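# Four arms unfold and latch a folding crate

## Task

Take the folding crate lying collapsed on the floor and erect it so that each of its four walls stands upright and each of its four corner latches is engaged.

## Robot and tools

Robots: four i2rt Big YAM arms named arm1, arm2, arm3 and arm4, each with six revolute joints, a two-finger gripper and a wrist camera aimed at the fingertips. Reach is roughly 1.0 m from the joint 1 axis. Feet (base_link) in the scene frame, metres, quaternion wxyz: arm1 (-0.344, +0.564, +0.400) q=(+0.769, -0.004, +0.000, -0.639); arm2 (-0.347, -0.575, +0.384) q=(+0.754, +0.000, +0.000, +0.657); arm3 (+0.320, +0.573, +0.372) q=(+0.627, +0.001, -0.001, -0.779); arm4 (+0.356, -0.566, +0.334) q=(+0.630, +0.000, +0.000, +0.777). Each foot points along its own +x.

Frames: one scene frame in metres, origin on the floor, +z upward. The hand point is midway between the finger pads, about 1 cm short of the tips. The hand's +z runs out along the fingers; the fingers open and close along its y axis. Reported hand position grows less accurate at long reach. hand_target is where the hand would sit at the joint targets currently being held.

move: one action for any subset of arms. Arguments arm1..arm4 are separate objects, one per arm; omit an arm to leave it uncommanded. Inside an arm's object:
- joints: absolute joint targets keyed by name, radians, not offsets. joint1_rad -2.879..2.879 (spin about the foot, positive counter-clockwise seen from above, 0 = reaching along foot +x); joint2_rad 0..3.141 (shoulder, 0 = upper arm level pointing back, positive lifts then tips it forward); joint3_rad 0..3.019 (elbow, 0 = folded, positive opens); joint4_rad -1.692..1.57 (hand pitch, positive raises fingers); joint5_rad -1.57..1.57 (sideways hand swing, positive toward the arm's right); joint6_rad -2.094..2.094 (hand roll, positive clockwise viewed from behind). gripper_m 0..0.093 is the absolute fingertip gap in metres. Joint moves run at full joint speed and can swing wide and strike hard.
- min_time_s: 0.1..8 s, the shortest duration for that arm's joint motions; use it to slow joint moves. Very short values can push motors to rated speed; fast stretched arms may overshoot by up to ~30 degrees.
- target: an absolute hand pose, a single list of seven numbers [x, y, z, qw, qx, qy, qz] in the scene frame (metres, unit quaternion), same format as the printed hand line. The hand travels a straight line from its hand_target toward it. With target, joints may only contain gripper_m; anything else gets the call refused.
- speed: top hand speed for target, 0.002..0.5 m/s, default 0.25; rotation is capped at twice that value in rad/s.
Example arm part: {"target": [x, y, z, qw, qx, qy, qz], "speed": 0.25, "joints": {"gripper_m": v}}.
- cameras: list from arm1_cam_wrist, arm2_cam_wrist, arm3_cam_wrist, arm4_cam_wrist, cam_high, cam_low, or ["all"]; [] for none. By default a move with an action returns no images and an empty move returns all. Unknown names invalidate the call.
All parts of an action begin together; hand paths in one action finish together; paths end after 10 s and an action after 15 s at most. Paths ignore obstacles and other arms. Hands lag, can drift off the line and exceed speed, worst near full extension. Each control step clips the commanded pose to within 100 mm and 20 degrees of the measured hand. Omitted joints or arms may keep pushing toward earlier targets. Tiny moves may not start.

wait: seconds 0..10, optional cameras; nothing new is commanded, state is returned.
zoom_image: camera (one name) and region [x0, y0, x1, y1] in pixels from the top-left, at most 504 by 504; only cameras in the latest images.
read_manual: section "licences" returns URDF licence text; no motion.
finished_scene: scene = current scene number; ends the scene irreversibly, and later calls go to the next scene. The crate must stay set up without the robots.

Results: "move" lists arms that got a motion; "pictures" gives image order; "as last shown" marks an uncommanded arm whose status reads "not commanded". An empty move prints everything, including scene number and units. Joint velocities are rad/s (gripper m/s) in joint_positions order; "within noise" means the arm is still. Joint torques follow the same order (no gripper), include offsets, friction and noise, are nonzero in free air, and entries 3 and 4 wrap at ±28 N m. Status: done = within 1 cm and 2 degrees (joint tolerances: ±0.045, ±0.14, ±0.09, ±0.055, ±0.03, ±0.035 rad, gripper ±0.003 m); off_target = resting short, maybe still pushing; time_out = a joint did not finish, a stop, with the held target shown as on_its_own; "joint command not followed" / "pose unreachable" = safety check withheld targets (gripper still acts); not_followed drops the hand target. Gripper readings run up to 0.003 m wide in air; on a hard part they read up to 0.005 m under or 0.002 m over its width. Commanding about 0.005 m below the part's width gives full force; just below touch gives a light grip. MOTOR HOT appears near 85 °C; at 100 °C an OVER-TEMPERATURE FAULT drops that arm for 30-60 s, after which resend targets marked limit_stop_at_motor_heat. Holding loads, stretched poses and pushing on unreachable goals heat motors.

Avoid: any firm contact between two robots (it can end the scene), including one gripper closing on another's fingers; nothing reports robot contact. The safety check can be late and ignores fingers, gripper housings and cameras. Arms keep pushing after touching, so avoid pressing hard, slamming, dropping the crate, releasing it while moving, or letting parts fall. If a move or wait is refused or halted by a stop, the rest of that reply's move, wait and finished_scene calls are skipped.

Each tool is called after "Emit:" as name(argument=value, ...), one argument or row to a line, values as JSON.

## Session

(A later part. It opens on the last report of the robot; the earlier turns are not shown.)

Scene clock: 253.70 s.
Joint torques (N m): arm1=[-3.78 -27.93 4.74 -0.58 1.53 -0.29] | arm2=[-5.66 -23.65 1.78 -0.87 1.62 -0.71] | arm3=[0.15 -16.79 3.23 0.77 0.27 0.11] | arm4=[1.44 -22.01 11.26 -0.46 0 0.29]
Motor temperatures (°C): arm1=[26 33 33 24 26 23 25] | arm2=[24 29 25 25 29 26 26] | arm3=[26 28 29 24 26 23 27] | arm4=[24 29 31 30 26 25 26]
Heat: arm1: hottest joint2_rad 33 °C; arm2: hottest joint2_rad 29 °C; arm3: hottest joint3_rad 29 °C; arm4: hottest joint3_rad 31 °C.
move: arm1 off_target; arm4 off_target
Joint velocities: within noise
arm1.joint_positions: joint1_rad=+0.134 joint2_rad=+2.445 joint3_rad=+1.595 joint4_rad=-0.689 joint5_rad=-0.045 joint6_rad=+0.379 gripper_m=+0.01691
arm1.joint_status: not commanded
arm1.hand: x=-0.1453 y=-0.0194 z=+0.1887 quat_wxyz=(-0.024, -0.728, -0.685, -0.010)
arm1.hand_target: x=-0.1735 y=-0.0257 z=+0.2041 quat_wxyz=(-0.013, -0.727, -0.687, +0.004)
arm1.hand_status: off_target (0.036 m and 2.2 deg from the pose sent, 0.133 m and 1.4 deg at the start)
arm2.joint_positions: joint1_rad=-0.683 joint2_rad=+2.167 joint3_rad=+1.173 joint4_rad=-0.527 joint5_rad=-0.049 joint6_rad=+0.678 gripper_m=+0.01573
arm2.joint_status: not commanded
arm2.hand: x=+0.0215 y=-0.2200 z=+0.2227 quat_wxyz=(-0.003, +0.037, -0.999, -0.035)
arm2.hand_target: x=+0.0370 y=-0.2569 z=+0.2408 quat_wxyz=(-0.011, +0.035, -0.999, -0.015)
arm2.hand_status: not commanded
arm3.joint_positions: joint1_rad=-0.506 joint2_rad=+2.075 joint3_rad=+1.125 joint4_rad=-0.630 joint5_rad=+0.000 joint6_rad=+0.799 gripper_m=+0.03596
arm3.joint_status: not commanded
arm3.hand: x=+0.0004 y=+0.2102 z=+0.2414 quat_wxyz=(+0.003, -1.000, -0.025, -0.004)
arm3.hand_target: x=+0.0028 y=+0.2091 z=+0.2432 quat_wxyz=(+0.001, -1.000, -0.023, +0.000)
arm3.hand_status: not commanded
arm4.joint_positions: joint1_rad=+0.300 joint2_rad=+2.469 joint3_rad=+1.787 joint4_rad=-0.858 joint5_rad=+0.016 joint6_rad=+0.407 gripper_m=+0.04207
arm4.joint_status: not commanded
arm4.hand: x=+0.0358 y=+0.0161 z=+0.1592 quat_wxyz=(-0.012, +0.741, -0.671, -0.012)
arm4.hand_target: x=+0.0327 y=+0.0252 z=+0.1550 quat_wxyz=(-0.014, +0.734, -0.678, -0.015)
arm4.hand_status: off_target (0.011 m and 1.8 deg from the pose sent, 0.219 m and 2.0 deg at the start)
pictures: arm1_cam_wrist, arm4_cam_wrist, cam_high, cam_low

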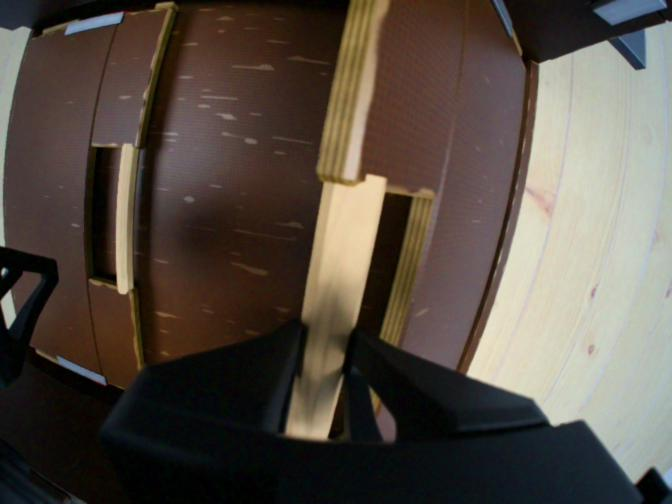

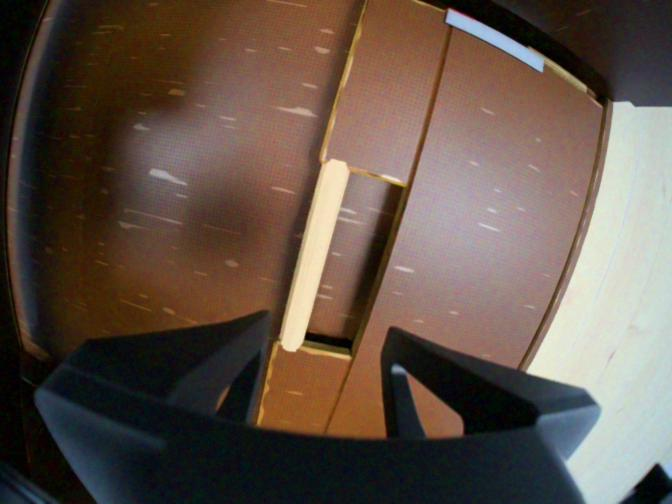

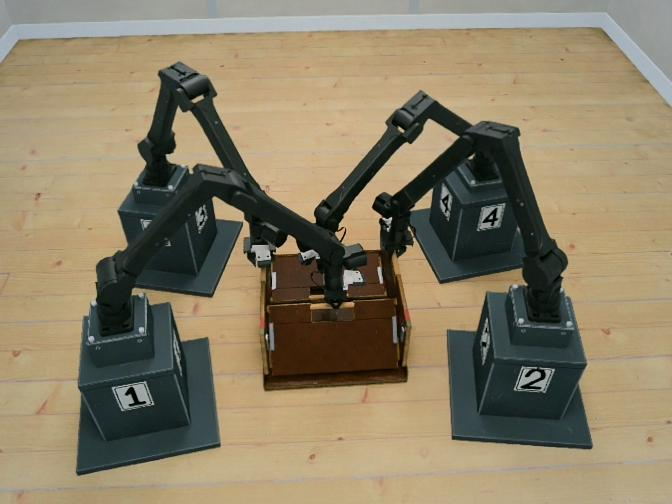

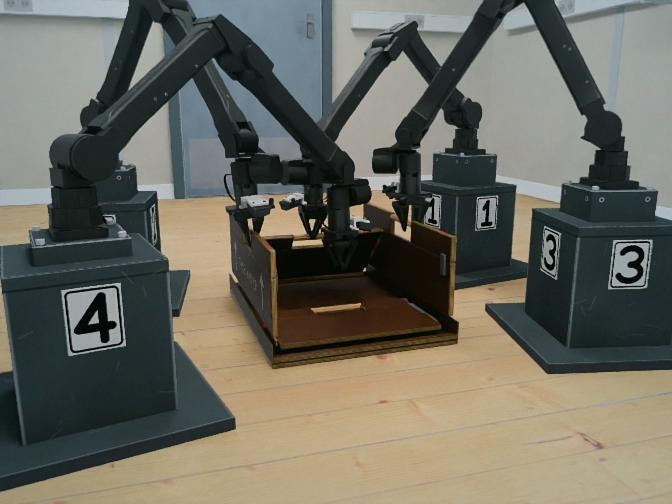

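Emit:
move(
  arm1={"target": [-0.255, -0.021, 0.247, 0.013, 0.7276, 0.6862, -0.006], "speed": 0.15},
  arm4={"target": [0.0275, 0.0165, 0.036, -0.006, 0.7015, -0.7126, -0.008], "speed": 0.18},
  cameras=["arm1_cam_wrist", "arm4_cam_wrist", "cam_low", "arm3_cam_wrist"],
)

Scene clock: 263.13 s.
Joint torques (N m): arm1=[-2.67 -25.23 4.96 0.08 1.44 -0.19] | arm2=[-5.66 -23.71 1.78 -0.87 1.61 -0.71] | arm3=[0.32 -16.26 3.32 0.85 0.29 0.17] | arm4=[1.73 -23.59 7.66 -0.21 -0.06 0.06]
Motor temperatures (°C): arm1=[26 33 33 24 27 24 25] | arm2=[24 29 25 25 30 26 26] | arm3=[26 28 29 24 26 23 27] | arm4=[24 30 31 30 26 25 26]
Heat: arm1: hottest joint2_rad 33 °C; arm2: hottest joint5_rad 30 °C; arm3: hottest joint3_rad 29 °C; arm4: hottest joint3_rad 31 °C.
move: arm1 off_target; arm4 not_followed
Joint velocities: within noise
arm1.joint_positions: joint1_rad=-0.003 joint2_rad=+2.312 joint3_rad=+1.496 joint4_rad=-0.727 joint5_rad=-0.044 joint6_rad=+0.246 gripper_m=+0.01639
arm1.joint_status: not commanded
arm1.hand: x=-0.2301 y=-0.0214 z=+0.2406 quat_wxyz=(-0.023, -0.729, -0.684, -0.007)
arm1.hand_target: x=-0.2540 y=-0.0204 z=+0.2470 quat_wxyz=(-0.010, -0.728, -0.686, +0.004)
arm1.hand_status: off_target (0.026 m and 1.9 deg from the pose sent, 0.124 m and 2.2 deg at the start)
arm2.joint_positions: joint1_rad=-0.683 joint2_rad=+2.167 joint3_rad=+1.173 joint4_rad=-0.527 joint5_rad=-0.049 joint6_rad=+0.678 gripper_m=+0.01573
arm2.joint_status: not commanded
arm2.hand: x=+0.0215 y=-0.2200 z=+0.2227 quat_wxyz=(-0.003, +0.037, -0.999, -0.035)
arm2.hand_target: x=+0.0370 y=-0.2569 z=+0.2408 quat_wxyz=(-0.011, +0.035, -0.999, -0.015)
arm2.hand_status: not commanded
arm3.joint_positions: joint1_rad=-0.508 joint2_rad=+2.075 joint3_rad=+1.125 joint4_rad=-0.630 joint5_rad=+0.000 joint6_rad=+0.799 gripper_m=+0.03596
arm3.joint_status: not commanded
arm3.hand: x=-0.0001 y=+0.2107 z=+0.2414 quat_wxyz=(+0.003, -1.000, -0.024, -0.004)
arm3.hand_target: x=+0.0023 y=+0.2096 z=+0.2432 quat_wxyz=(+0.001, -1.000, -0.023, +0.000)
arm3.hand_status: not commanded
arm4.joint_positions: joint1_rad=+0.300 joint2_rad=+2.559 joint3_rad=+1.807 joint4_rad=-0.793 joint5_rad=+0.014 joint6_rad=+0.458 gripper_m=+0.04207
arm4.joint_status: not commanded
arm4.on_its_own: joint4_rad is held at -0.797, not at its first target -0.867
arm4.hand: x=+0.0376 y=+0.0124 z=+0.1075 quat_wxyz=(-0.010, +0.724, -0.689, -0.010)
arm4.hand_target: x=+0.0377 y=+0.0123 z=+0.1063 quat_wxyz=(-0.010, +0.725, -0.688, -0.008)
arm4.hand_status: not_followed (0.072 m and 3.7 deg from the pose sent, 0.123 m and 6.7 deg at the start)
pictures: arm1_cam_wrist, arm3_cam_wrist, arm4_cam_wrist, cam_low
pose unreachable (arm4 arm): on one or more control steps of this call this arm could not follow its commanded pose, so it was not sent that pose on those steps. On the call's last step it was still not sent that pose. It may still have moved: this result reports where it is.
cause: moving toward the commanded pose would bring a part of the arm too close to another arm (this arm's forearm (the part past joint 3) and the arm2 arm's wrist (the part past joint 4), 25 mm apart when this arm was first held).

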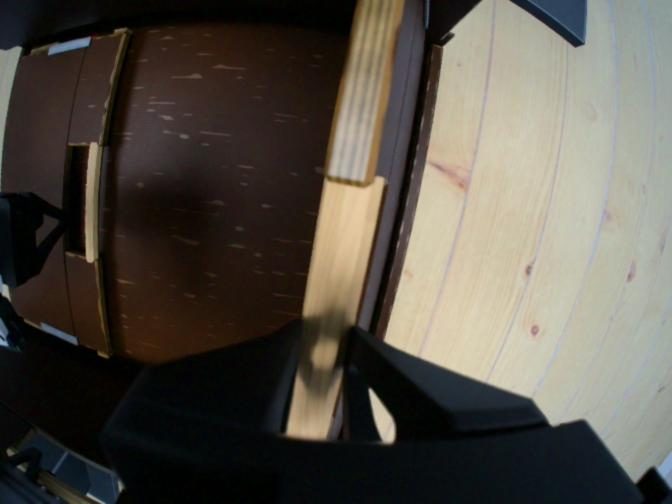

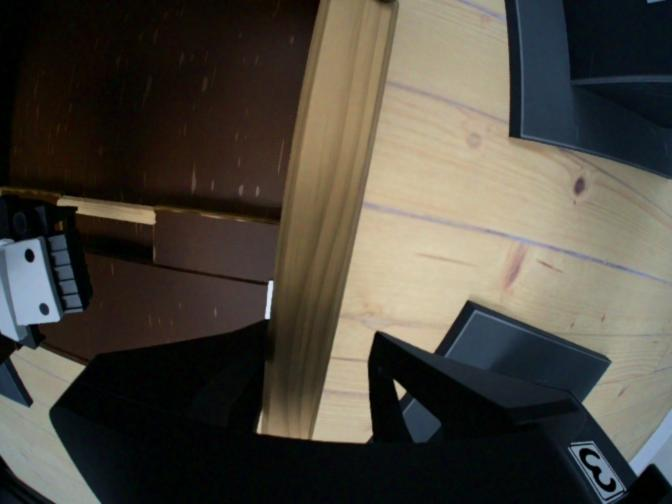

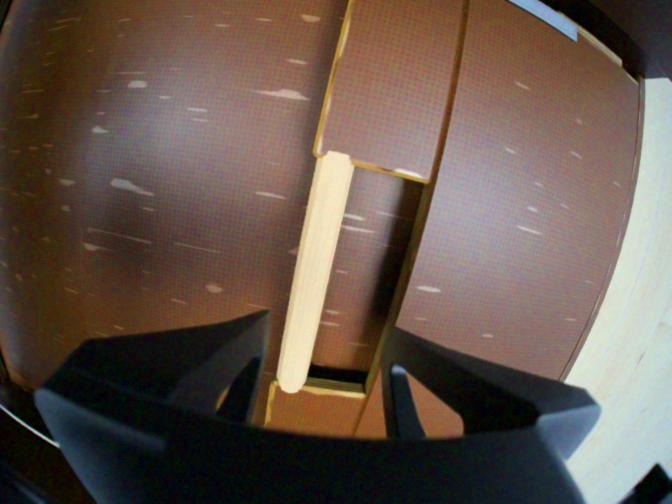

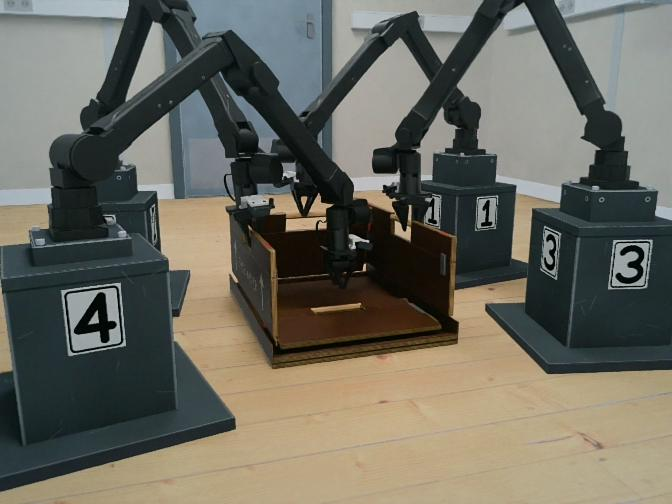

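Emit:
move(
  arm1={"target": [-0.315, -0.018, 0.25, 0.013, 0.7276, 0.6862, -0.006], "speed": 0.12},
  cameras=["arm1_cam_wrist", "cam_high", "cam_low", "arm3_cam_wrist", "arm2_cam_wrist"],
)

Emit:
zoom_image(
  camera="cam_high",
  region=[240, 230, 430, 400],
)

Scene clock: 270.17 s.
Joint torques (N m): arm1=[-2.96 -24.23 4.9 0.66 1.19 -0.18] | arm2=[-5.54 -23.71 1.8 -0.88 1.62 -0.71] | arm3=[0.26 -16.44 3.34 0.7 0.26 0.15] | arm4=[1.73 -23.71 7.75 -0.24 -0.05 0.06]
Motor temperatures (°C): arm1=[26 33 32 24 27 24 25] | arm2=[24 29 25 25 30 26 26] | arm3=[26 29 29 24 26 23 27] | arm4=[24 30 31 30 26 25 26]
Heat: arm1: hottest joint2_rad 33 °C; arm2: hottest joint5_rad 30 °C; arm3: hottest joint2_rad 29 °C; arm4: hottest joint3_rad 31 °C.
move: arm1 off_target
Joint velocities: within noise
arm1.joint_positions: joint1_rad=-0.101 joint2_rad=+2.277 joint3_rad=+1.459 joint4_rad=-0.719 joint5_rad=-0.041 joint6_rad=+0.137 gripper_m=+0.01504
arm1.joint_status: not commanded
arm1.hand: x=-0.2890 y=-0.0225 z=+0.2512 quat_wxyz=(-0.026, -0.725, -0.688, -0.001)
arm1.hand_target: x=-0.3136 y=-0.0182 z=+0.2503 quat_wxyz=(-0.014, -0.728, -0.686, +0.005)
arm1.hand_status: off_target (0.026 m and 1.7 deg from the pose sent, 0.086 m and 1.9 deg at the start)
arm2, arm4: as last shown
arm3.joint_positions: joint1_rad=-0.511 joint2_rad=+2.075 joint3_rad=+1.125 joint4_rad=-0.630 joint5_rad=+0.000 joint6_rad=+0.808 gripper_m=+0.03596
arm3.joint_status: not commanded
arm3.hand: x=-0.0012 y=+0.2117 z=+0.2414 quat_wxyz=(+0.003, -1.000, -0.018, -0.004)
arm3.hand_target: x=+0.0013 y=+0.2107 z=+0.2432 quat_wxyz=(+0.001, -1.000, -0.017, +0.000)
arm3.hand_status: not commanded
arm4.on_its_own: joint4_rad is held at -0.797, not at its first target -0.867
pictures: arm1_cam_wrist, arm2_cam_wrist, arm3_cam_wrist, cam_high, cam_low

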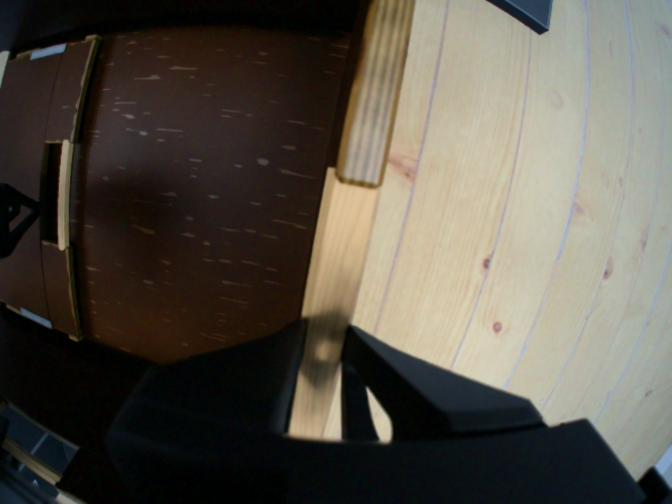

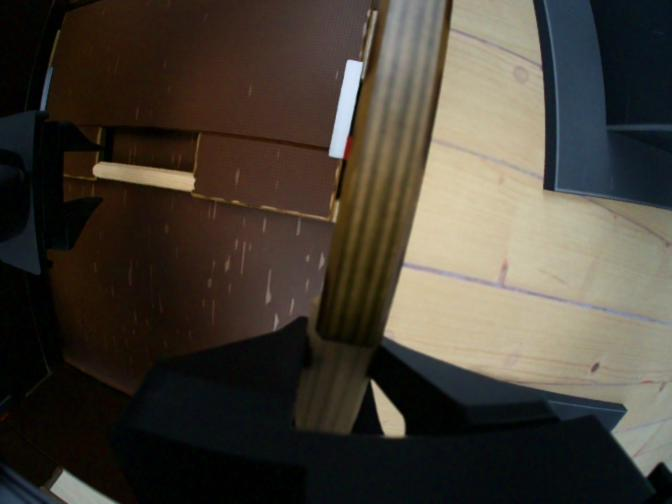

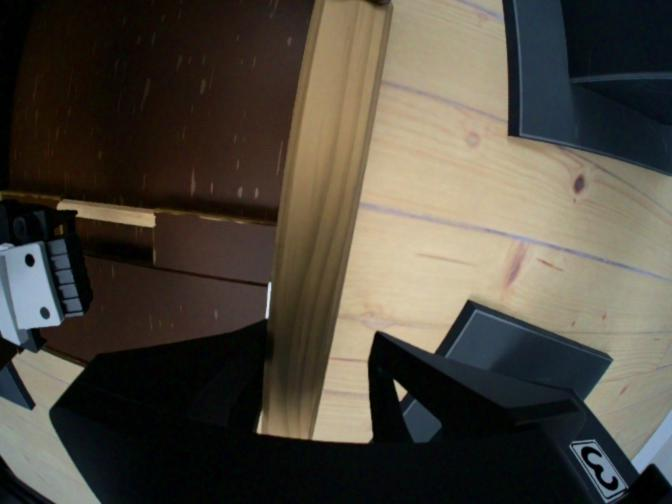

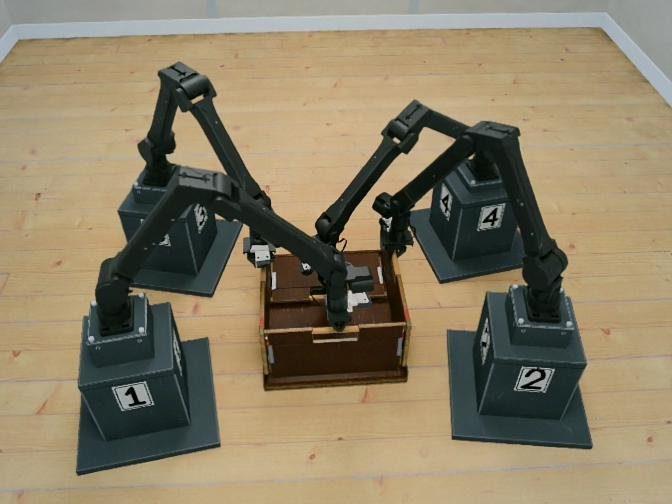

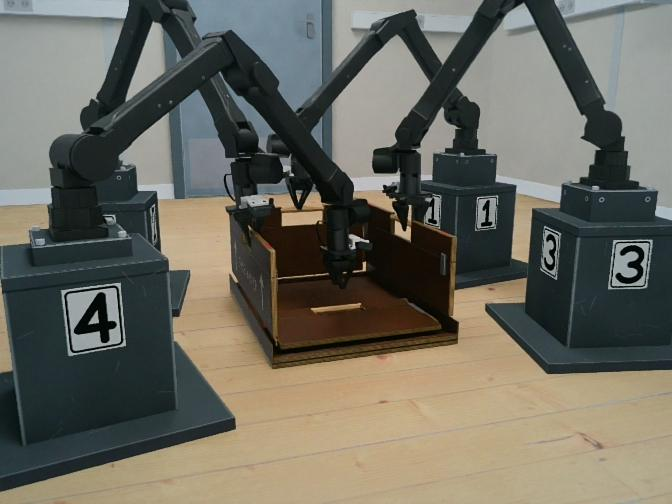

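Scaled by 2.653 from the camera's image (finer frame: 960x720).

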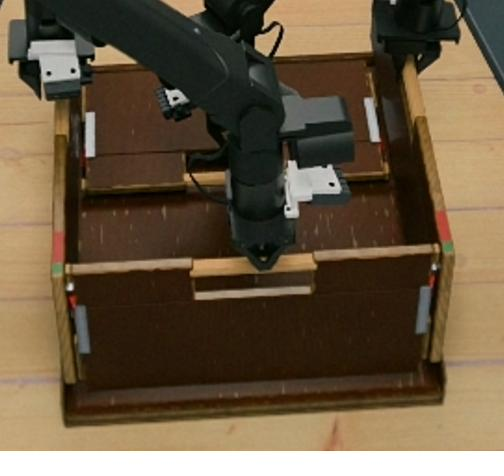

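Emit:
zoom_image(
  camera="cam_high",
  region=[250, 300, 290, 390],
)

Emit:
zoom_image(
  camera="cam_high",
  region=[380, 300, 420, 390],
)

Scaled by 5.600 from the camera's image (finer frame: 960x720).

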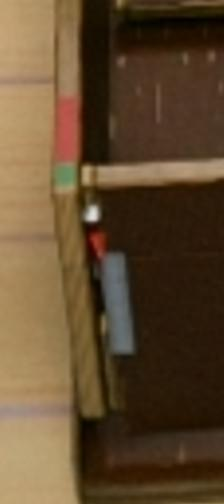

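Scaled by 5.600 from the camera's image (finer frame: 960x720).

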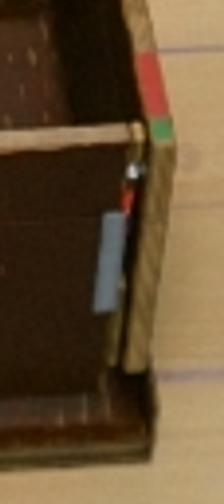

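Emit:
move(
  arm1={"target": [-0.345, -0.018, 0.248, 0.013, 0.7276, 0.6862, -0.006], "speed": 0.1},
  cameras=["cam_high"],
)

Emit:
zoom_image(
  camera="cam_high",
  region=[250, 300, 300, 370],
)

Emit:
zoom_image(
  camera="cam_high",
  region=[370, 300, 420, 370],
)

Scene clock: 278.53 s.
Joint torques (N m): arm1=[-6.71 -23.65 4.44 0.62 1.5 -0.38] | arm2=[-5.6 -23.65 1.78 -0.88 1.63 -0.71] | arm3=[-0.26 -16.73 3.12 0.77 0.21 0.13] | arm4=[1.73 -23.77 7.75 -0.24 -0.06 0.06]
Motor temperatures (°C): arm1=[26 33 32 24 27 24 25] | arm2=[24 29 25 25 30 26 26] | arm3=[26 29 29 24 26 23 27] | arm4=[24 30 31 30 26 25 26]
Heat: arm1: hottest joint2_rad 33 °C; arm2: hottest joint5_rad 30 °C; arm3: hottest joint2_rad 29 °C; arm4: hottest joint3_rad 31 °C.
move: arm1 off_target
Joint velocities: within noise
arm1.joint_positions: joint1_rad=-0.105 joint2_rad=+2.277 joint3_rad=+1.457 joint4_rad=-0.718 joint5_rad=-0.051 joint6_rad=+0.111 gripper_m=+0.01503
arm1.joint_status: not commanded
arm1.hand: x=-0.2899 y=-0.0222 z=+0.2509 quat_wxyz=(-0.029, -0.717, -0.696, -0.005)
arm1.hand_target: x=-0.3416 y=-0.0161 z=+0.2478 quat_wxyz=(-0.013, -0.728, -0.686, +0.004)
arm1.hand_status: off_target (0.055 m and 2.8 deg from the pose sent, 0.056 m and 1.7 deg at the start)
arm2, arm3, arm4: as last shown
arm4.on_its_own: joint4_rad is held at -0.797, not at its first target -0.867

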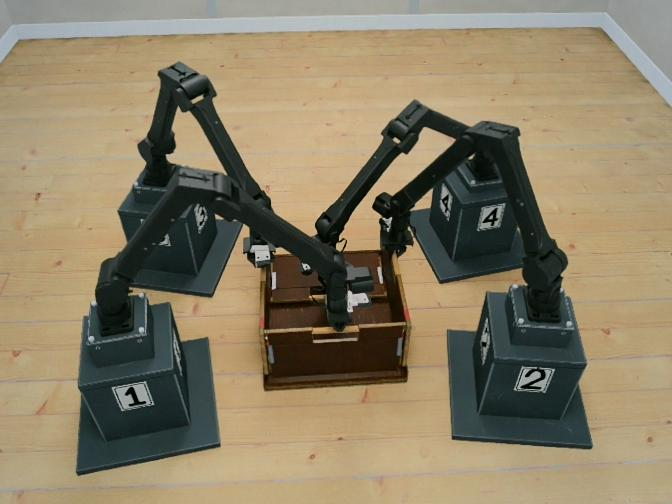

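Scaled by 7.200 from the camera's image (finer frame: 960x720).

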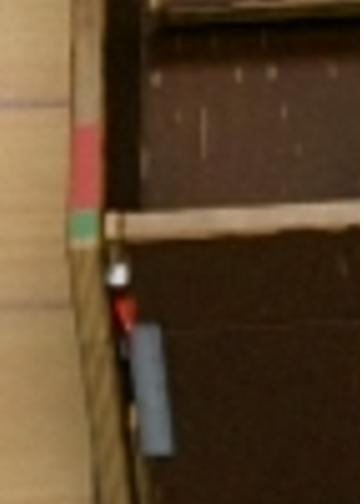

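Scaled by 7.200 from the camera's image (finer frame: 960x720).

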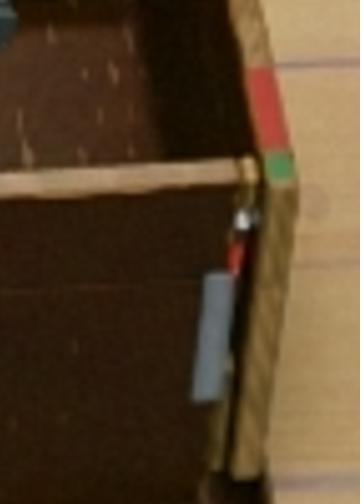

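Emit:
move(
  arm1={"joints": {"gripper_m": 0.036}},
)

Emit:
move(
  arm1={"target": [-0.272, -0.018, 0.246, 0.013, 0.7276, 0.6862, -0.006], "speed": 0.1},
  cameras=["arm1_cam_wrist", "cam_high"],
)

Scene clock: 283.33 s.
Joint torques (N m): arm1=[-5.66 -23.3 4.33 0.61 1.44 -0.09] | arm2=[-5.66 -23.71 1.81 -0.88 1.62 -0.71] | arm3=[0.56 -17.2 3.22 0.77 0.31 0.16] | arm4=[1.79 -23.71 7.75 -0.24 -0.05 0.06]
Motor temperatures (°C): arm1=[26 33 32 24 27 24 25] | arm2=[24 29 25 25 30 26 26] | arm3=[26 29 28 24 26 23 27] | arm4=[24 30 31 30 26 25 26]
Heat: arm1: hottest joint2_rad 33 °C; arm2: hottest joint5_rad 30 °C; arm3: hottest joint2_rad 29 °C; arm4: hottest joint3_rad 31 °C.
move: arm1 done
Joint velocities: within noise
arm1.joint_positions: joint1_rad=-0.119 joint2_rad=+2.275 joint3_rad=+1.457 joint4_rad=-0.718 joint5_rad=-0.048 joint6_rad=+0.082 gripper_m=+0.03602
arm1.joint_status: all done
arm1.hand: x=-0.2985 y=-0.0233 z=+0.2518 quat_wxyz=(-0.029, -0.712, -0.701, -0.003)
arm1.hand_target: x=-0.3418 y=-0.0164 z=+0.2484 quat_wxyz=(-0.013, -0.727, -0.686, +0.004)
arm1.hand_status: not commanded
arm2, arm3, arm4: as last shown
arm4.on_its_own: joint4_rad is held at -0.797, not at its first target -0.867
pictures: none

Scene clock: 284.73 s.
Joint torques (N m): arm1=[0.03 -22.42 6.04 0.46 0.18 0.22] | arm2=[-5.6 -23.65 1.83 -0.88 1.62 -0.71] | arm3=[0.5 -16.5 3.21 0.8 0.24 0.19] | arm4=[1.73 -23.71 7.76 -0.24 -0.05 0.06]
Motor temperatures (°C): arm1=[26 33 32 24 27 24 25] | arm2=[24 29 25 25 30 26 26] | arm3=[26 29 28 24 26 23 27] | arm4=[24 30 31 30 26 25 26]
Heat: arm1: hottest joint2_rad 33 °C; arm2: hottest joint5_rad 30 °C; arm3: hottest joint2_rad 29 °C; arm4: hottest joint3_rad 31 °C.
move: arm1 done
Joint velocities: within noise
arm1.joint_positions: joint1_rad=-0.069 joint2_rad=+2.275 joint3_rad=+1.456 joint4_rad=-0.718 joint5_rad=-0.005 joint6_rad=+0.157 gripper_m=+0.03602
arm1.joint_status: not commanded
arm1.hand: x=-0.2764 y=-0.0203 z=+0.2510 quat_wxyz=(-0.015, -0.721, -0.692, +0.012)
arm1.hand_target: x=-0.2737 y=-0.0171 z=+0.2457 quat_wxyz=(-0.010, -0.725, -0.689, +0.009)
arm1.hand_status: done (0.007 m and 1.3 deg from the pose sent, 0.028 m and 3.3 deg at the start)
arm2, arm3, arm4: as last shown
arm4.on_its_own: joint4_rad is held at -0.797, not at its first target -0.867

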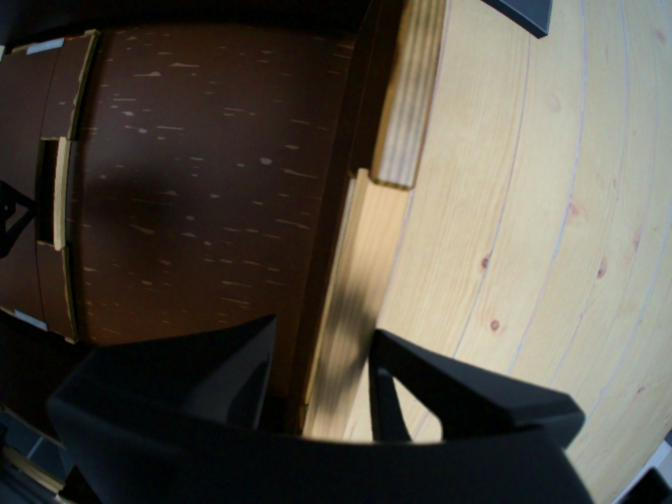

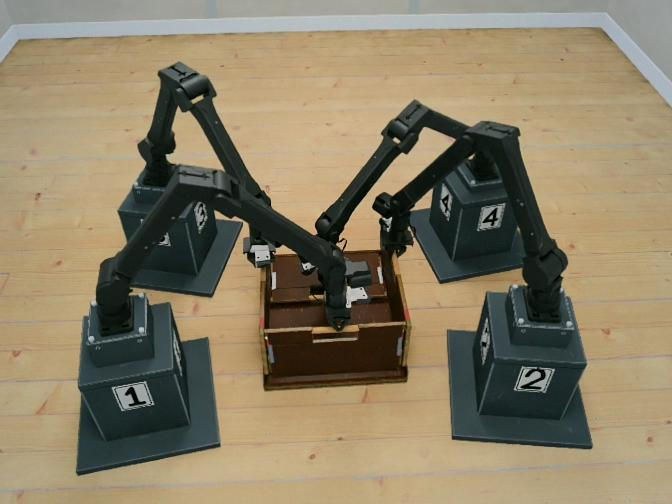

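Emit:
move(
  arm2={"joints": {"gripper_m": 0.036}},
  arm3={"target": [0.002, 0.192, 0.243, 0, 0.9997, 0.022, 0], "speed": 0.1},
)

Emit:
move(
  arm2={"target": [0.036, -0.215, 0.241, 0.012, -0.035, 0.999, 0.014], "speed": 0.1},
  cameras=["arm2_cam_wrist", "arm3_cam_wrist", "cam_high"],
)

Scene clock: 287.67 s.
Joint torques (N m): arm1=[0.56 -22.12 5.81 0.44 0.15 0.22] | arm2=[-4.84 -22.77 2.74 -0.9 1.04 -0.32] | arm3=[-0.03 -15.09 6.37 -0.08 0.26 0.15] | arm4=[1.73 -23.77 7.75 -0.24 -0.05 0.06]
Motor temperatures (°C): arm1=[26 33 32 24 27 24 25] | arm2=[24 29 25 25 30 26 26] | arm3=[26 29 29 24 26 23 27] | arm4=[24 30 31 30 26 25 26]
Heat: arm1: hottest joint2_rad 33 °C; arm2: hottest joint5_rad 30 °C; arm3: hottest joint2_rad 29 °C; arm4: hottest joint3_rad 31 °C.
move: arm2 done; arm3 off_target
Joint velocities: within noise
arm1.joint_positions: joint1_rad=-0.069 joint2_rad=+2.275 joint3_rad=+1.456 joint4_rad=-0.718 joint5_rad=-0.004 joint6_rad=+0.157 gripper_m=+0.03602
arm1.joint_status: not commanded
arm1.hand: x=-0.2766 y=-0.0203 z=+0.2510 quat_wxyz=(-0.015, -0.721, -0.692, +0.013)
arm1.hand_target: x=-0.2740 y=-0.0171 z=+0.2457 quat_wxyz=(-0.010, -0.725, -0.689, +0.009)
arm1.hand_status: not commanded
arm2.joint_positions: joint1_rad=-0.692 joint2_rad=+2.157 joint3_rad=+1.157 joint4_rad=-0.527 joint5_rad=-0.033 joint6_rad=+0.646 gripper_m=+0.03597
arm2.joint_status: all done
arm2.hand: x=+0.0221 y=-0.2295 z=+0.2237 quat_wxyz=(-0.007, +0.049, -0.998, -0.027)
arm2.hand_target: x=+0.0368 y=-0.2576 z=+0.2407 quat_wxyz=(-0.011, +0.034, -0.999, -0.014)
arm2.hand_status: not commanded
arm3.joint_positions: joint1_rad=-0.482 joint2_rad=+2.075 joint3_rad=+1.125 joint4_rad=-0.630 joint5_rad=+0.000 joint6_rad=+0.813 gripper_m=+0.03596
arm3.joint_status: not commanded
arm3.hand: x=+0.0094 y=+0.2025 z=+0.2414 quat_wxyz=(+0.003, -1.000, -0.030, -0.004)
arm3.hand_target: x=+0.0046 y=+0.1901 z=+0.2431 quat_wxyz=(+0.000, -1.000, -0.030, +0.000)
arm3.hand_status: off_target (0.013 m and 1.1 deg from the pose sent, 0.020 m and 0.8 deg at the start)
arm4: as last shown
arm4.on_its_own: joint4_rad is held at -0.797, not at its first target -0.867
pictures: none

Scene clock: 288.63 s.
Joint torques (N m): arm1=[0.15 -22.42 5.87 0.46 0.14 0.21] | arm2=[-0.09 -19.02 4.25 0.35 0.02 -0.04] | arm3=[0.26 -15.33 6.28 -0.06 0.24 0.19] | arm4=[1.79 -23.77 7.75 -0.23 -0.05 0.06]
Motor temperatures (°C): arm1=[26 33 32 24 27 24 25] | arm2=[24 29 25 25 30 26 26] | arm3=[26 29 29 24 26 23 27] | arm4=[24 30 31 30 26 25 26]
Heat: arm1: hottest joint2_rad 33 °C; arm2: hottest joint5_rad 30 °C; arm3: hottest joint2_rad 29 °C; arm4: hottest joint3_rad 31 °C.
move: arm2 not_followed
Joint velocities: within noise
arm1: as last shown
arm2.joint_positions: joint1_rad=-0.686 joint2_rad=+2.157 joint3_rad=+1.174 joint4_rad=-0.567 joint5_rad=-0.023 joint6_rad=+0.655 gripper_m=+0.03597
arm2.joint_status: not commanded
arm2.on_its_own: joint1_rad is held at -0.686, not at its first target -0.745
arm2.hand: x=+0.0211 y=-0.2288 z=+0.2270 quat_wxyz=(-0.001, +0.047, -0.999, -0.016)
arm2.hand_target: x=+0.0211 y=-0.2288 z=+0.2270 quat_wxyz=(-0.001, +0.047, -0.999, -0.016)
arm2.hand_status: not_followed (0.025 m and 1.9 deg from the pose sent, 0.026 m and 2.2 deg at the start)
arm3.joint_positions: joint1_rad=-0.488 joint2_rad=+2.075 joint3_rad=+1.125 joint4_rad=-0.630 joint5_rad=+0.000 joint6_rad=+0.813 gripper_m=+0.03596
arm3.joint_status: not commanded
arm3.hand: x=+0.0072 y=+0.2044 z=+0.2414 quat_wxyz=(+0.003, -1.000, -0.027, -0.004)
arm3.hand_target: x=+0.0022 y=+0.1921 z=+0.2431 quat_wxyz=(+0.000, -1.000, -0.027, +0.000)
arm3.hand_status: not commanded
arm4.joint_positions: joint1_rad=+0.300 joint2_rad=+2.559 joint3_rad=+1.807 joint4_rad=-0.793 joint5_rad=+0.014 joint6_rad=+0.458 gripper_m=+0.04207
arm4.joint_status: not commanded
arm4.on_its_own: joint4_rad is held at -0.797, not at its first target -0.867
arm4.hand: x=+0.0376 y=+0.0124 z=+0.1075 quat_wxyz=(-0.010, +0.724, -0.689, -0.010)
arm4.hand_target: x=+0.0377 y=+0.0123 z=+0.1063 quat_wxyz=(-0.010, +0.725, -0.688, -0.008)
arm4.hand_status: not commanded
pose unreachable (arm2 arm): on one or more control steps of this call this arm could not follow its commanded pose, so it was not sent that pose on those steps. On the call's last step it was still not sent that pose. It may still have moved: this result reports where it is.
cause: moving toward the commanded pose would bring a part of the arm too close to another arm (this arm's wrist (the part past joint 4) and the arm4 arm's forearm (the part past joint 3), at the place that arm is still heading or pushing toward).

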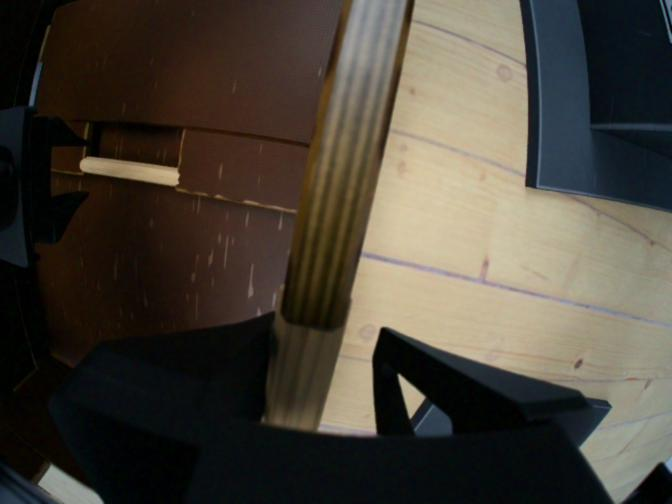

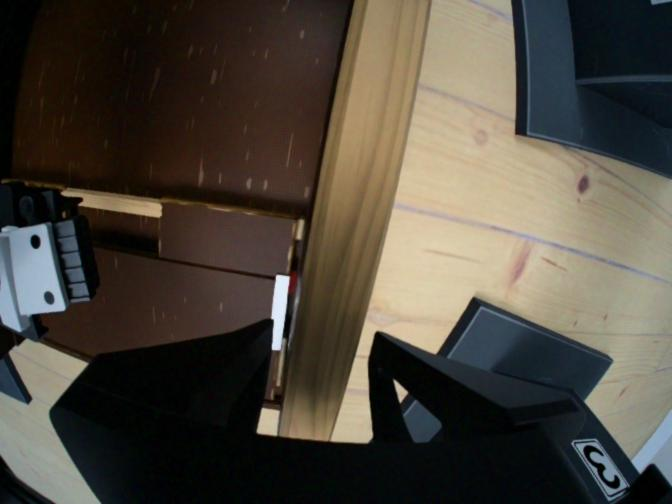

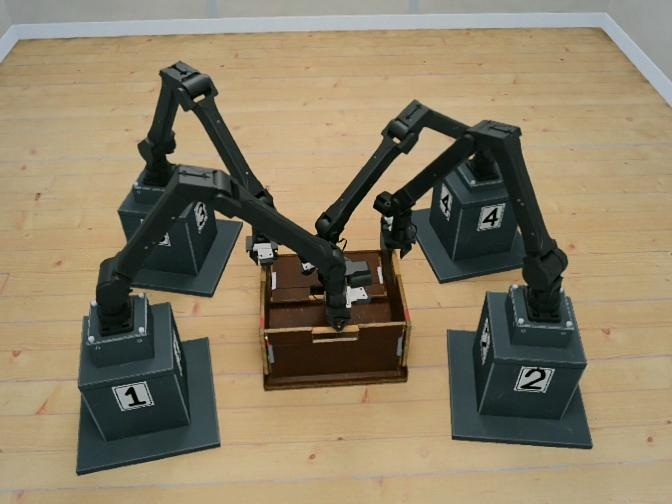

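Emit:
move(
  arm1={"joints": {"gripper_m": 0.065}},
  arm2={"target": [0.032, -0.245, 0.3, 0.012, -0.035, 0.999, 0.014], "speed": 0.15},
  cameras=["arm1_cam_wrist", "arm2_cam_wrist", "cam_low"],
)

Scene clock: 294.93 s.
Joint torques (N m): arm1=[0.56 -22.48 5.78 0.61 0.22 0.22] | arm2=[-0.5 -20.37 4.83 0.21 0.1 -0.08] | arm3=[0.38 -15.38 6.32 0.01 0.25 0.18] | arm4=[1.79 -23.77 7.75 -0.25 -0.06 0.06]
Motor temperatures (°C): arm1=[26 33 31 24 27 23 25] | arm2=[24 29 25 25 29 26 26] | arm3=[26 28 29 24 26 23 27] | arm4=[24 30 31 30 26 25 26]
Heat: arm1: hottest joint2_rad 33 °C; arm2: hottest joint2_rad 29 °C; arm3: hottest joint3_rad 29 °C; arm4: hottest joint3_rad 31 °C.
move: arm1 done; arm2 off_target
Joint velocities: within noise
arm1.joint_positions: joint1_rad=-0.069 joint2_rad=+2.275 joint3_rad=+1.456 joint4_rad=-0.718 joint5_rad=-0.012 joint6_rad=+0.157 gripper_m=+0.06494
arm1.joint_status: all done
arm1.hand: x=-0.2753 y=-0.0202 z=+0.2510 quat_wxyz=(-0.017, -0.721, -0.693, +0.010)
arm1.hand_target: x=-0.2727 y=-0.0170 z=+0.2457 quat_wxyz=(-0.012, -0.724, -0.689, +0.006)
arm1.hand_status: not commanded
arm2.joint_positions: joint1_rad=-0.717 joint2_rad=+2.050 joint3_rad=+1.148 joint4_rad=-0.679 joint5_rad=-0.010 joint6_rad=+0.655 gripper_m=+0.03597
arm2.joint_status: not commanded
arm2.hand: x=+0.0225 y=-0.2509 z=+0.2721 quat_wxyz=(+0.007, +0.031, -0.999, -0.001)
arm2.hand_target: x=+0.0298 y=-0.2493 z=+0.2869 quat_wxyz=(-0.004, +0.031, -0.999, -0.008)
arm2.hand_status: off_target (0.030 m and 2.6 deg from the pose sent, 0.076 m and 1.9 deg at the start)
arm3.joint_positions: joint1_rad=-0.491 joint2_rad=+2.075 joint3_rad=+1.125 joint4_rad=-0.630 joint5_rad=+0.000 joint6_rad=+0.813 gripper_m=+0.03596
arm3.joint_status: not commanded
arm3.hand: x=+0.0060 y=+0.2054 z=+0.2414 quat_wxyz=(+0.003, -1.000, -0.026, -0.004)
arm3.hand_target: x=+0.0011 y=+0.1931 z=+0.2431 quat_wxyz=(+0.000, -1.000, -0.025, +0.000)
arm3.hand_status: not commanded
arm4.joint_positions: joint1_rad=+0.300 joint2_rad=+2.559 joint3_rad=+1.807 joint4_rad=-0.793 joint5_rad=+0.014 joint6_rad=+0.458 gripper_m=+0.04207
arm4.joint_status: not commanded
arm4.on_its_own: joint4_rad is held at -0.797, not at its first target -0.867
arm4.hand: x=+0.0376 y=+0.0124 z=+0.1075 quat_wxyz=(-0.010, +0.724, -0.689, -0.010)
arm4.hand_target: x=+0.0377 y=+0.0123 z=+0.1063 quat_wxyz=(-0.010, +0.725, -0.688, -0.008)
arm4.hand_status: not commanded
led back after a hold (arm2 arm): the arm was led back toward your command in small steps, so it may still be short of it.
pose unreachable (arm2 arm): on one or more control steps of this call this arm could not follow its commanded pose, so it was not sent that pose on those steps. It may still have moved: this result reports where it is.
cause: moving toward the commanded pose would bring a part of the arm too close to another arm (this arm's wrist (the part past joint 4) and the arm4 arm's forearm (the part past joint 3), at the place that arm is still heading or pushing toward).

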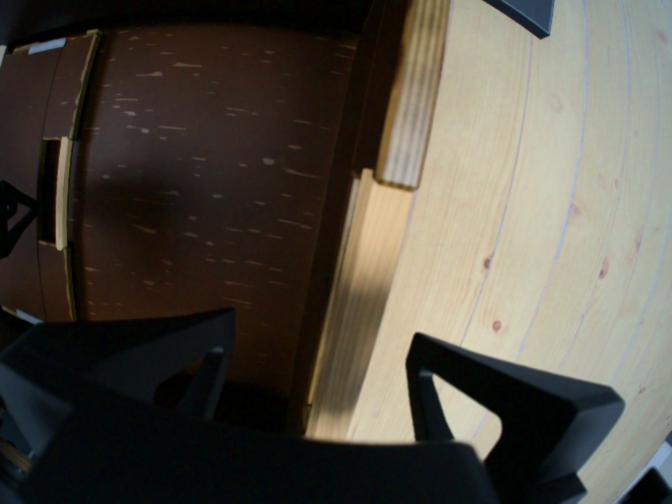

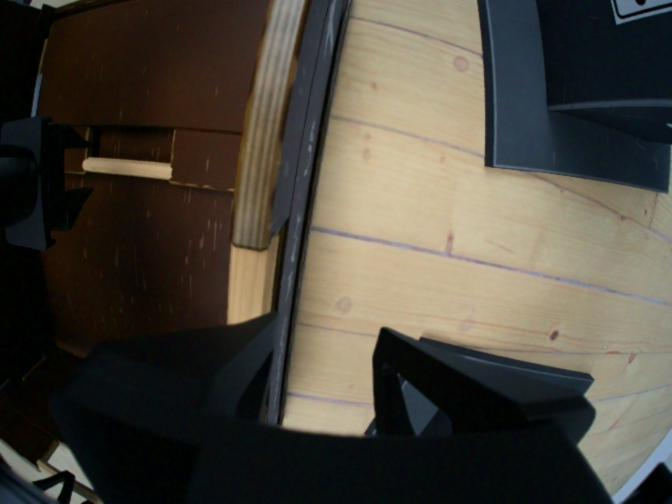

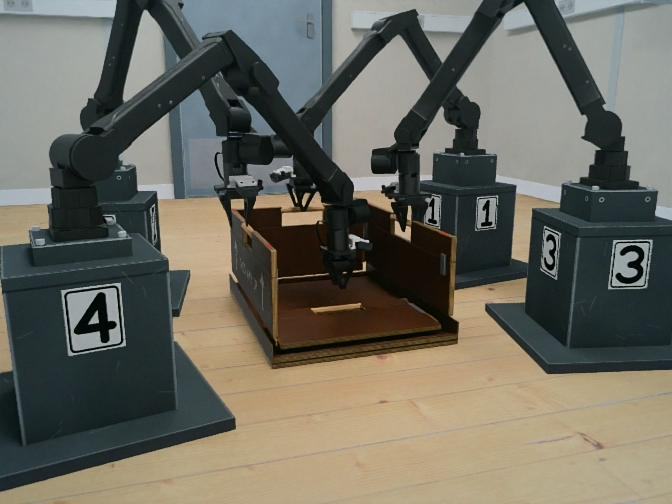

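Emit:
move(
  arm2={"target": [-0.135, -0.228, 0.355, 0.012, -0.035, 0.999, 0.014], "speed": 0.3, "joints": {"gripper_m": 0.05}},
  cameras=["arm2_cam_wrist", "cam_low"],
)

Scene clock: 300.60 s.
Joint torques (N m): arm1=[0.32 -22.65 5.75 0.5 0.14 0.22] | arm2=[-0.67 -15.03 5.23 -0.02 0.17 0.06] | arm3=[0.21 -14.56 6.34 -0.16 0.25 0.16] | arm4=[1.79 -23.71 7.75 -0.24 -0.05 0.06]
Motor temperatures (°C): arm1=[26 33 31 24 27 23 25] | arm2=[24 29 25 25 29 26 25] | arm3=[26 28 29 24 26 23 27] | arm4=[24 30 31 30 26 25 26]
Heat: arm1: hottest joint2_rad 33 °C; arm2: hottest joint2_rad 29 °C; arm3: hottest joint3_rad 29 °C; arm4: hottest joint3_rad 31 °C.
move: arm2 done
Joint velocities: within noise
arm1, arm3, arm4: as last shown
arm2.joint_positions: joint1_rad=-0.404 joint2_rad=+1.712 joint3_rad=+0.878 joint4_rad=-0.709 joint5_rad=+0.005 joint6_rad=+0.942 gripper_m=+0.04986
arm2.joint_status: all done
arm2.hand: x=-0.1369 y=-0.2277 z=+0.3493 quat_wxyz=(-0.010, +0.044, -0.999, -0.010)
arm2.hand_target: x=-0.1335 y=-0.2280 z=+0.3554 quat_wxyz=(-0.013, +0.037, -0.999, -0.012)
arm2.hand_status: done (0.006 m and 1.2 deg from the pose sent, 0.179 m and 2.6 deg at the start)
arm4.on_its_own: joint4_rad is held at -0.797, not at its first target -0.867

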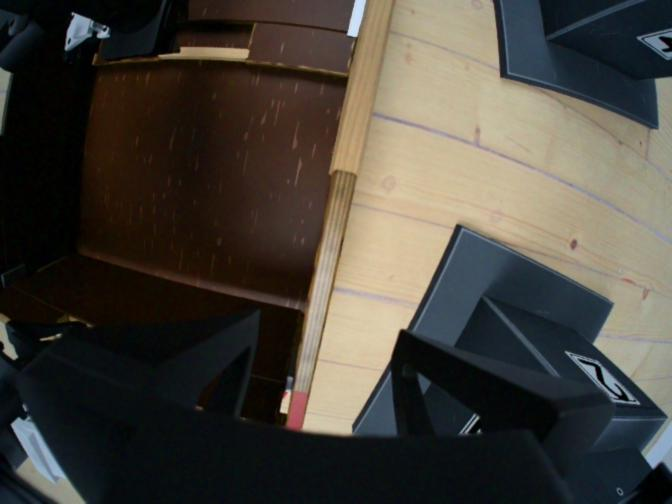

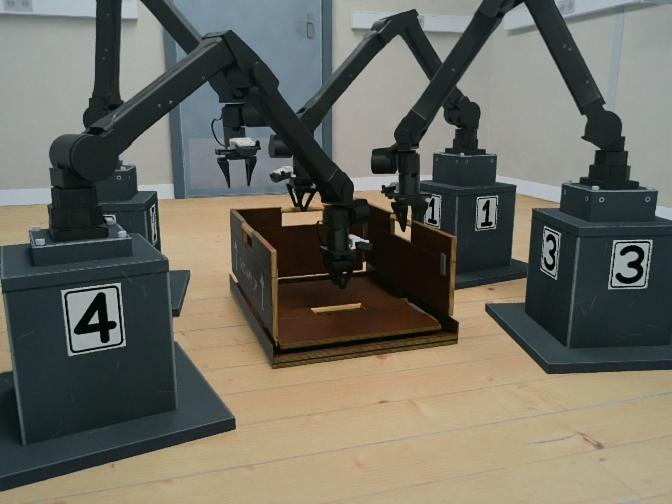

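Emit:
zoom_image(
  camera="arm2_cam_wrist",
  region=[240, 330, 380, 450],
)

Emit:
zoom_image(
  camera="cam_low",
  region=[220, 190, 470, 380],
)

Scaled by 3.600 from the camera's image (finer frame: 960x720).

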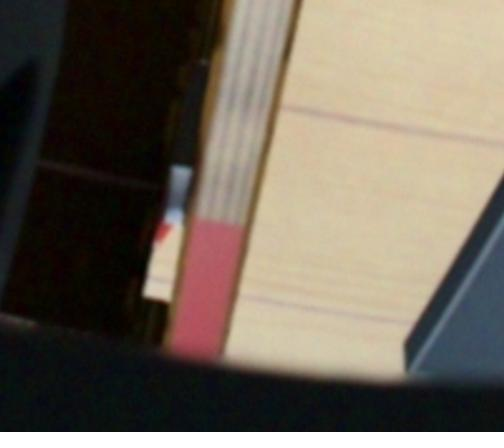

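Scaled by 2.016 from the camera's image (finer frame: 960x720).

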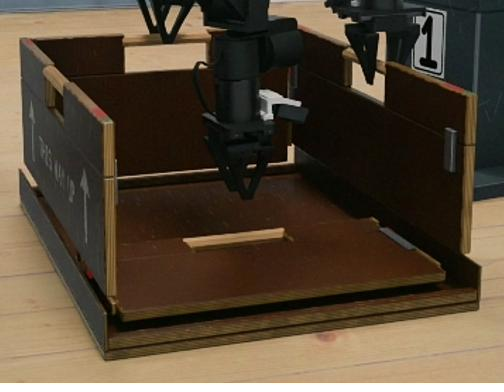

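Emit:
move(
  arm2={"target": [-0.135, -0.2345, 0.257, 0.012, -0.014, 0.999, 0.012], "speed": 0.15},
  arm4={"target": [0.029, 0.015, 0.036, -0.006, 0.7102, -0.704, -0.006], "speed": 0.15},
  cameras=["arm2_cam_wrist", "arm4_cam_wrist", "cam_low"],
)

Scene clock: 308.73 s.
Joint torques (N m): arm1=[0.03 -21.95 5.78 0.51 0.18 0.18] | arm2=[-0.85 -14.74 3.84 0.8 0.13 0.07] | arm3=[0.38 -14.92 6.35 -0.05 0.27 0.14] | arm4=[2.32 -22.48 9.98 0.12 -0.12 0.3]
Motor temperatures (°C): arm1=[26 34 31 24 26 23 25] | arm2=[24 29 25 25 29 26 25] | arm3=[26 28 30 24 26 23 27] | arm4=[24 30 30 30 26 25 26]
Heat: arm1: hottest joint2_rad 34 °C; arm2: hottest joint2_rad 29 °C; arm3: hottest joint3_rad 30 °C; arm4: hottest joint2_rad 30 °C.
move: arm2 done; arm4 off_target
Joint velocities: within noise
arm1, arm3: as last shown
arm2.joint_positions: joint1_rad=-0.404 joint2_rad=+1.929 joint3_rad=+0.826 joint4_rad=-0.452 joint5_rad=+0.005 joint6_rad=+0.976 gripper_m=+0.04986
arm2.joint_status: not commanded
arm2.hand: x=-0.1426 y=-0.2374 z=+0.2569 quat_wxyz=(-0.007, +0.028, -1.000, -0.006)
arm2.hand_target: x=-0.1368 y=-0.2347 z=+0.2576 quat_wxyz=(-0.012, +0.019, -1.000, -0.012)
arm2.hand_status: done (0.008 m and 1.8 deg from the pose sent, 0.093 m and 3.5 deg at the start)
arm4.joint_positions: joint1_rad=+0.300 joint2_rad=+2.699 joint3_rad=+1.888 joint4_rad=-0.762 joint5_rad=+0.009 joint6_rad=+0.487 gripper_m=+0.04207
arm4.joint_status: not commanded
arm4.hand: x=+0.0392 y=+0.0077 z=+0.0409 quat_wxyz=(-0.004, +0.714, -0.700, +0.002)
arm4.hand_target: x=+0.0293 y=+0.0143 z=+0.0366 quat_wxyz=(-0.006, +0.710, -0.704, -0.007)
arm4.hand_status: off_target (0.013 m and 1.2 deg from the pose sent, 0.072 m and 2.4 deg at the start)

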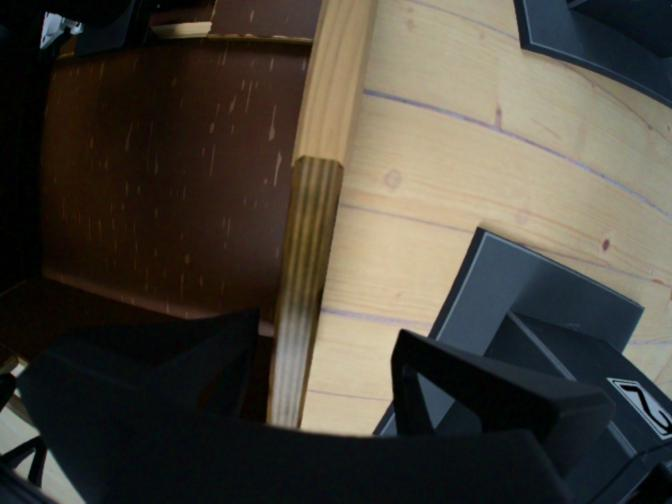

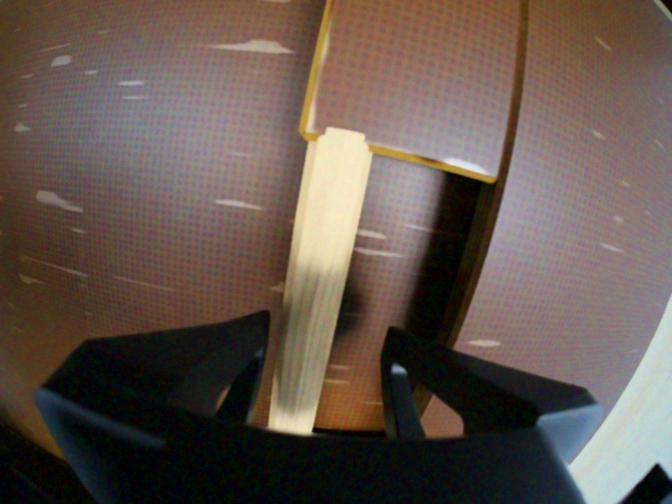

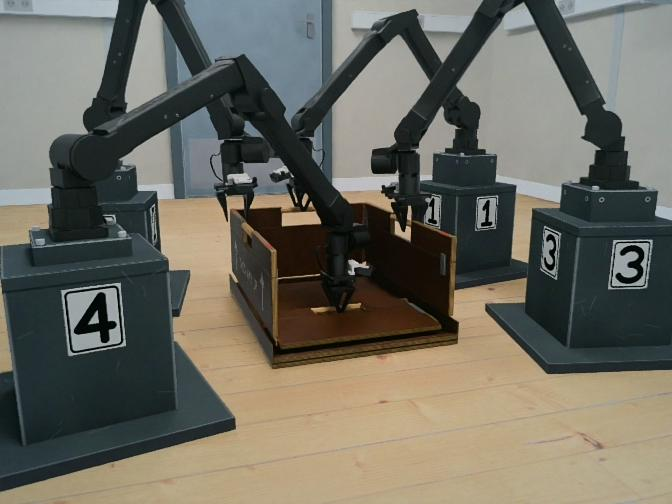

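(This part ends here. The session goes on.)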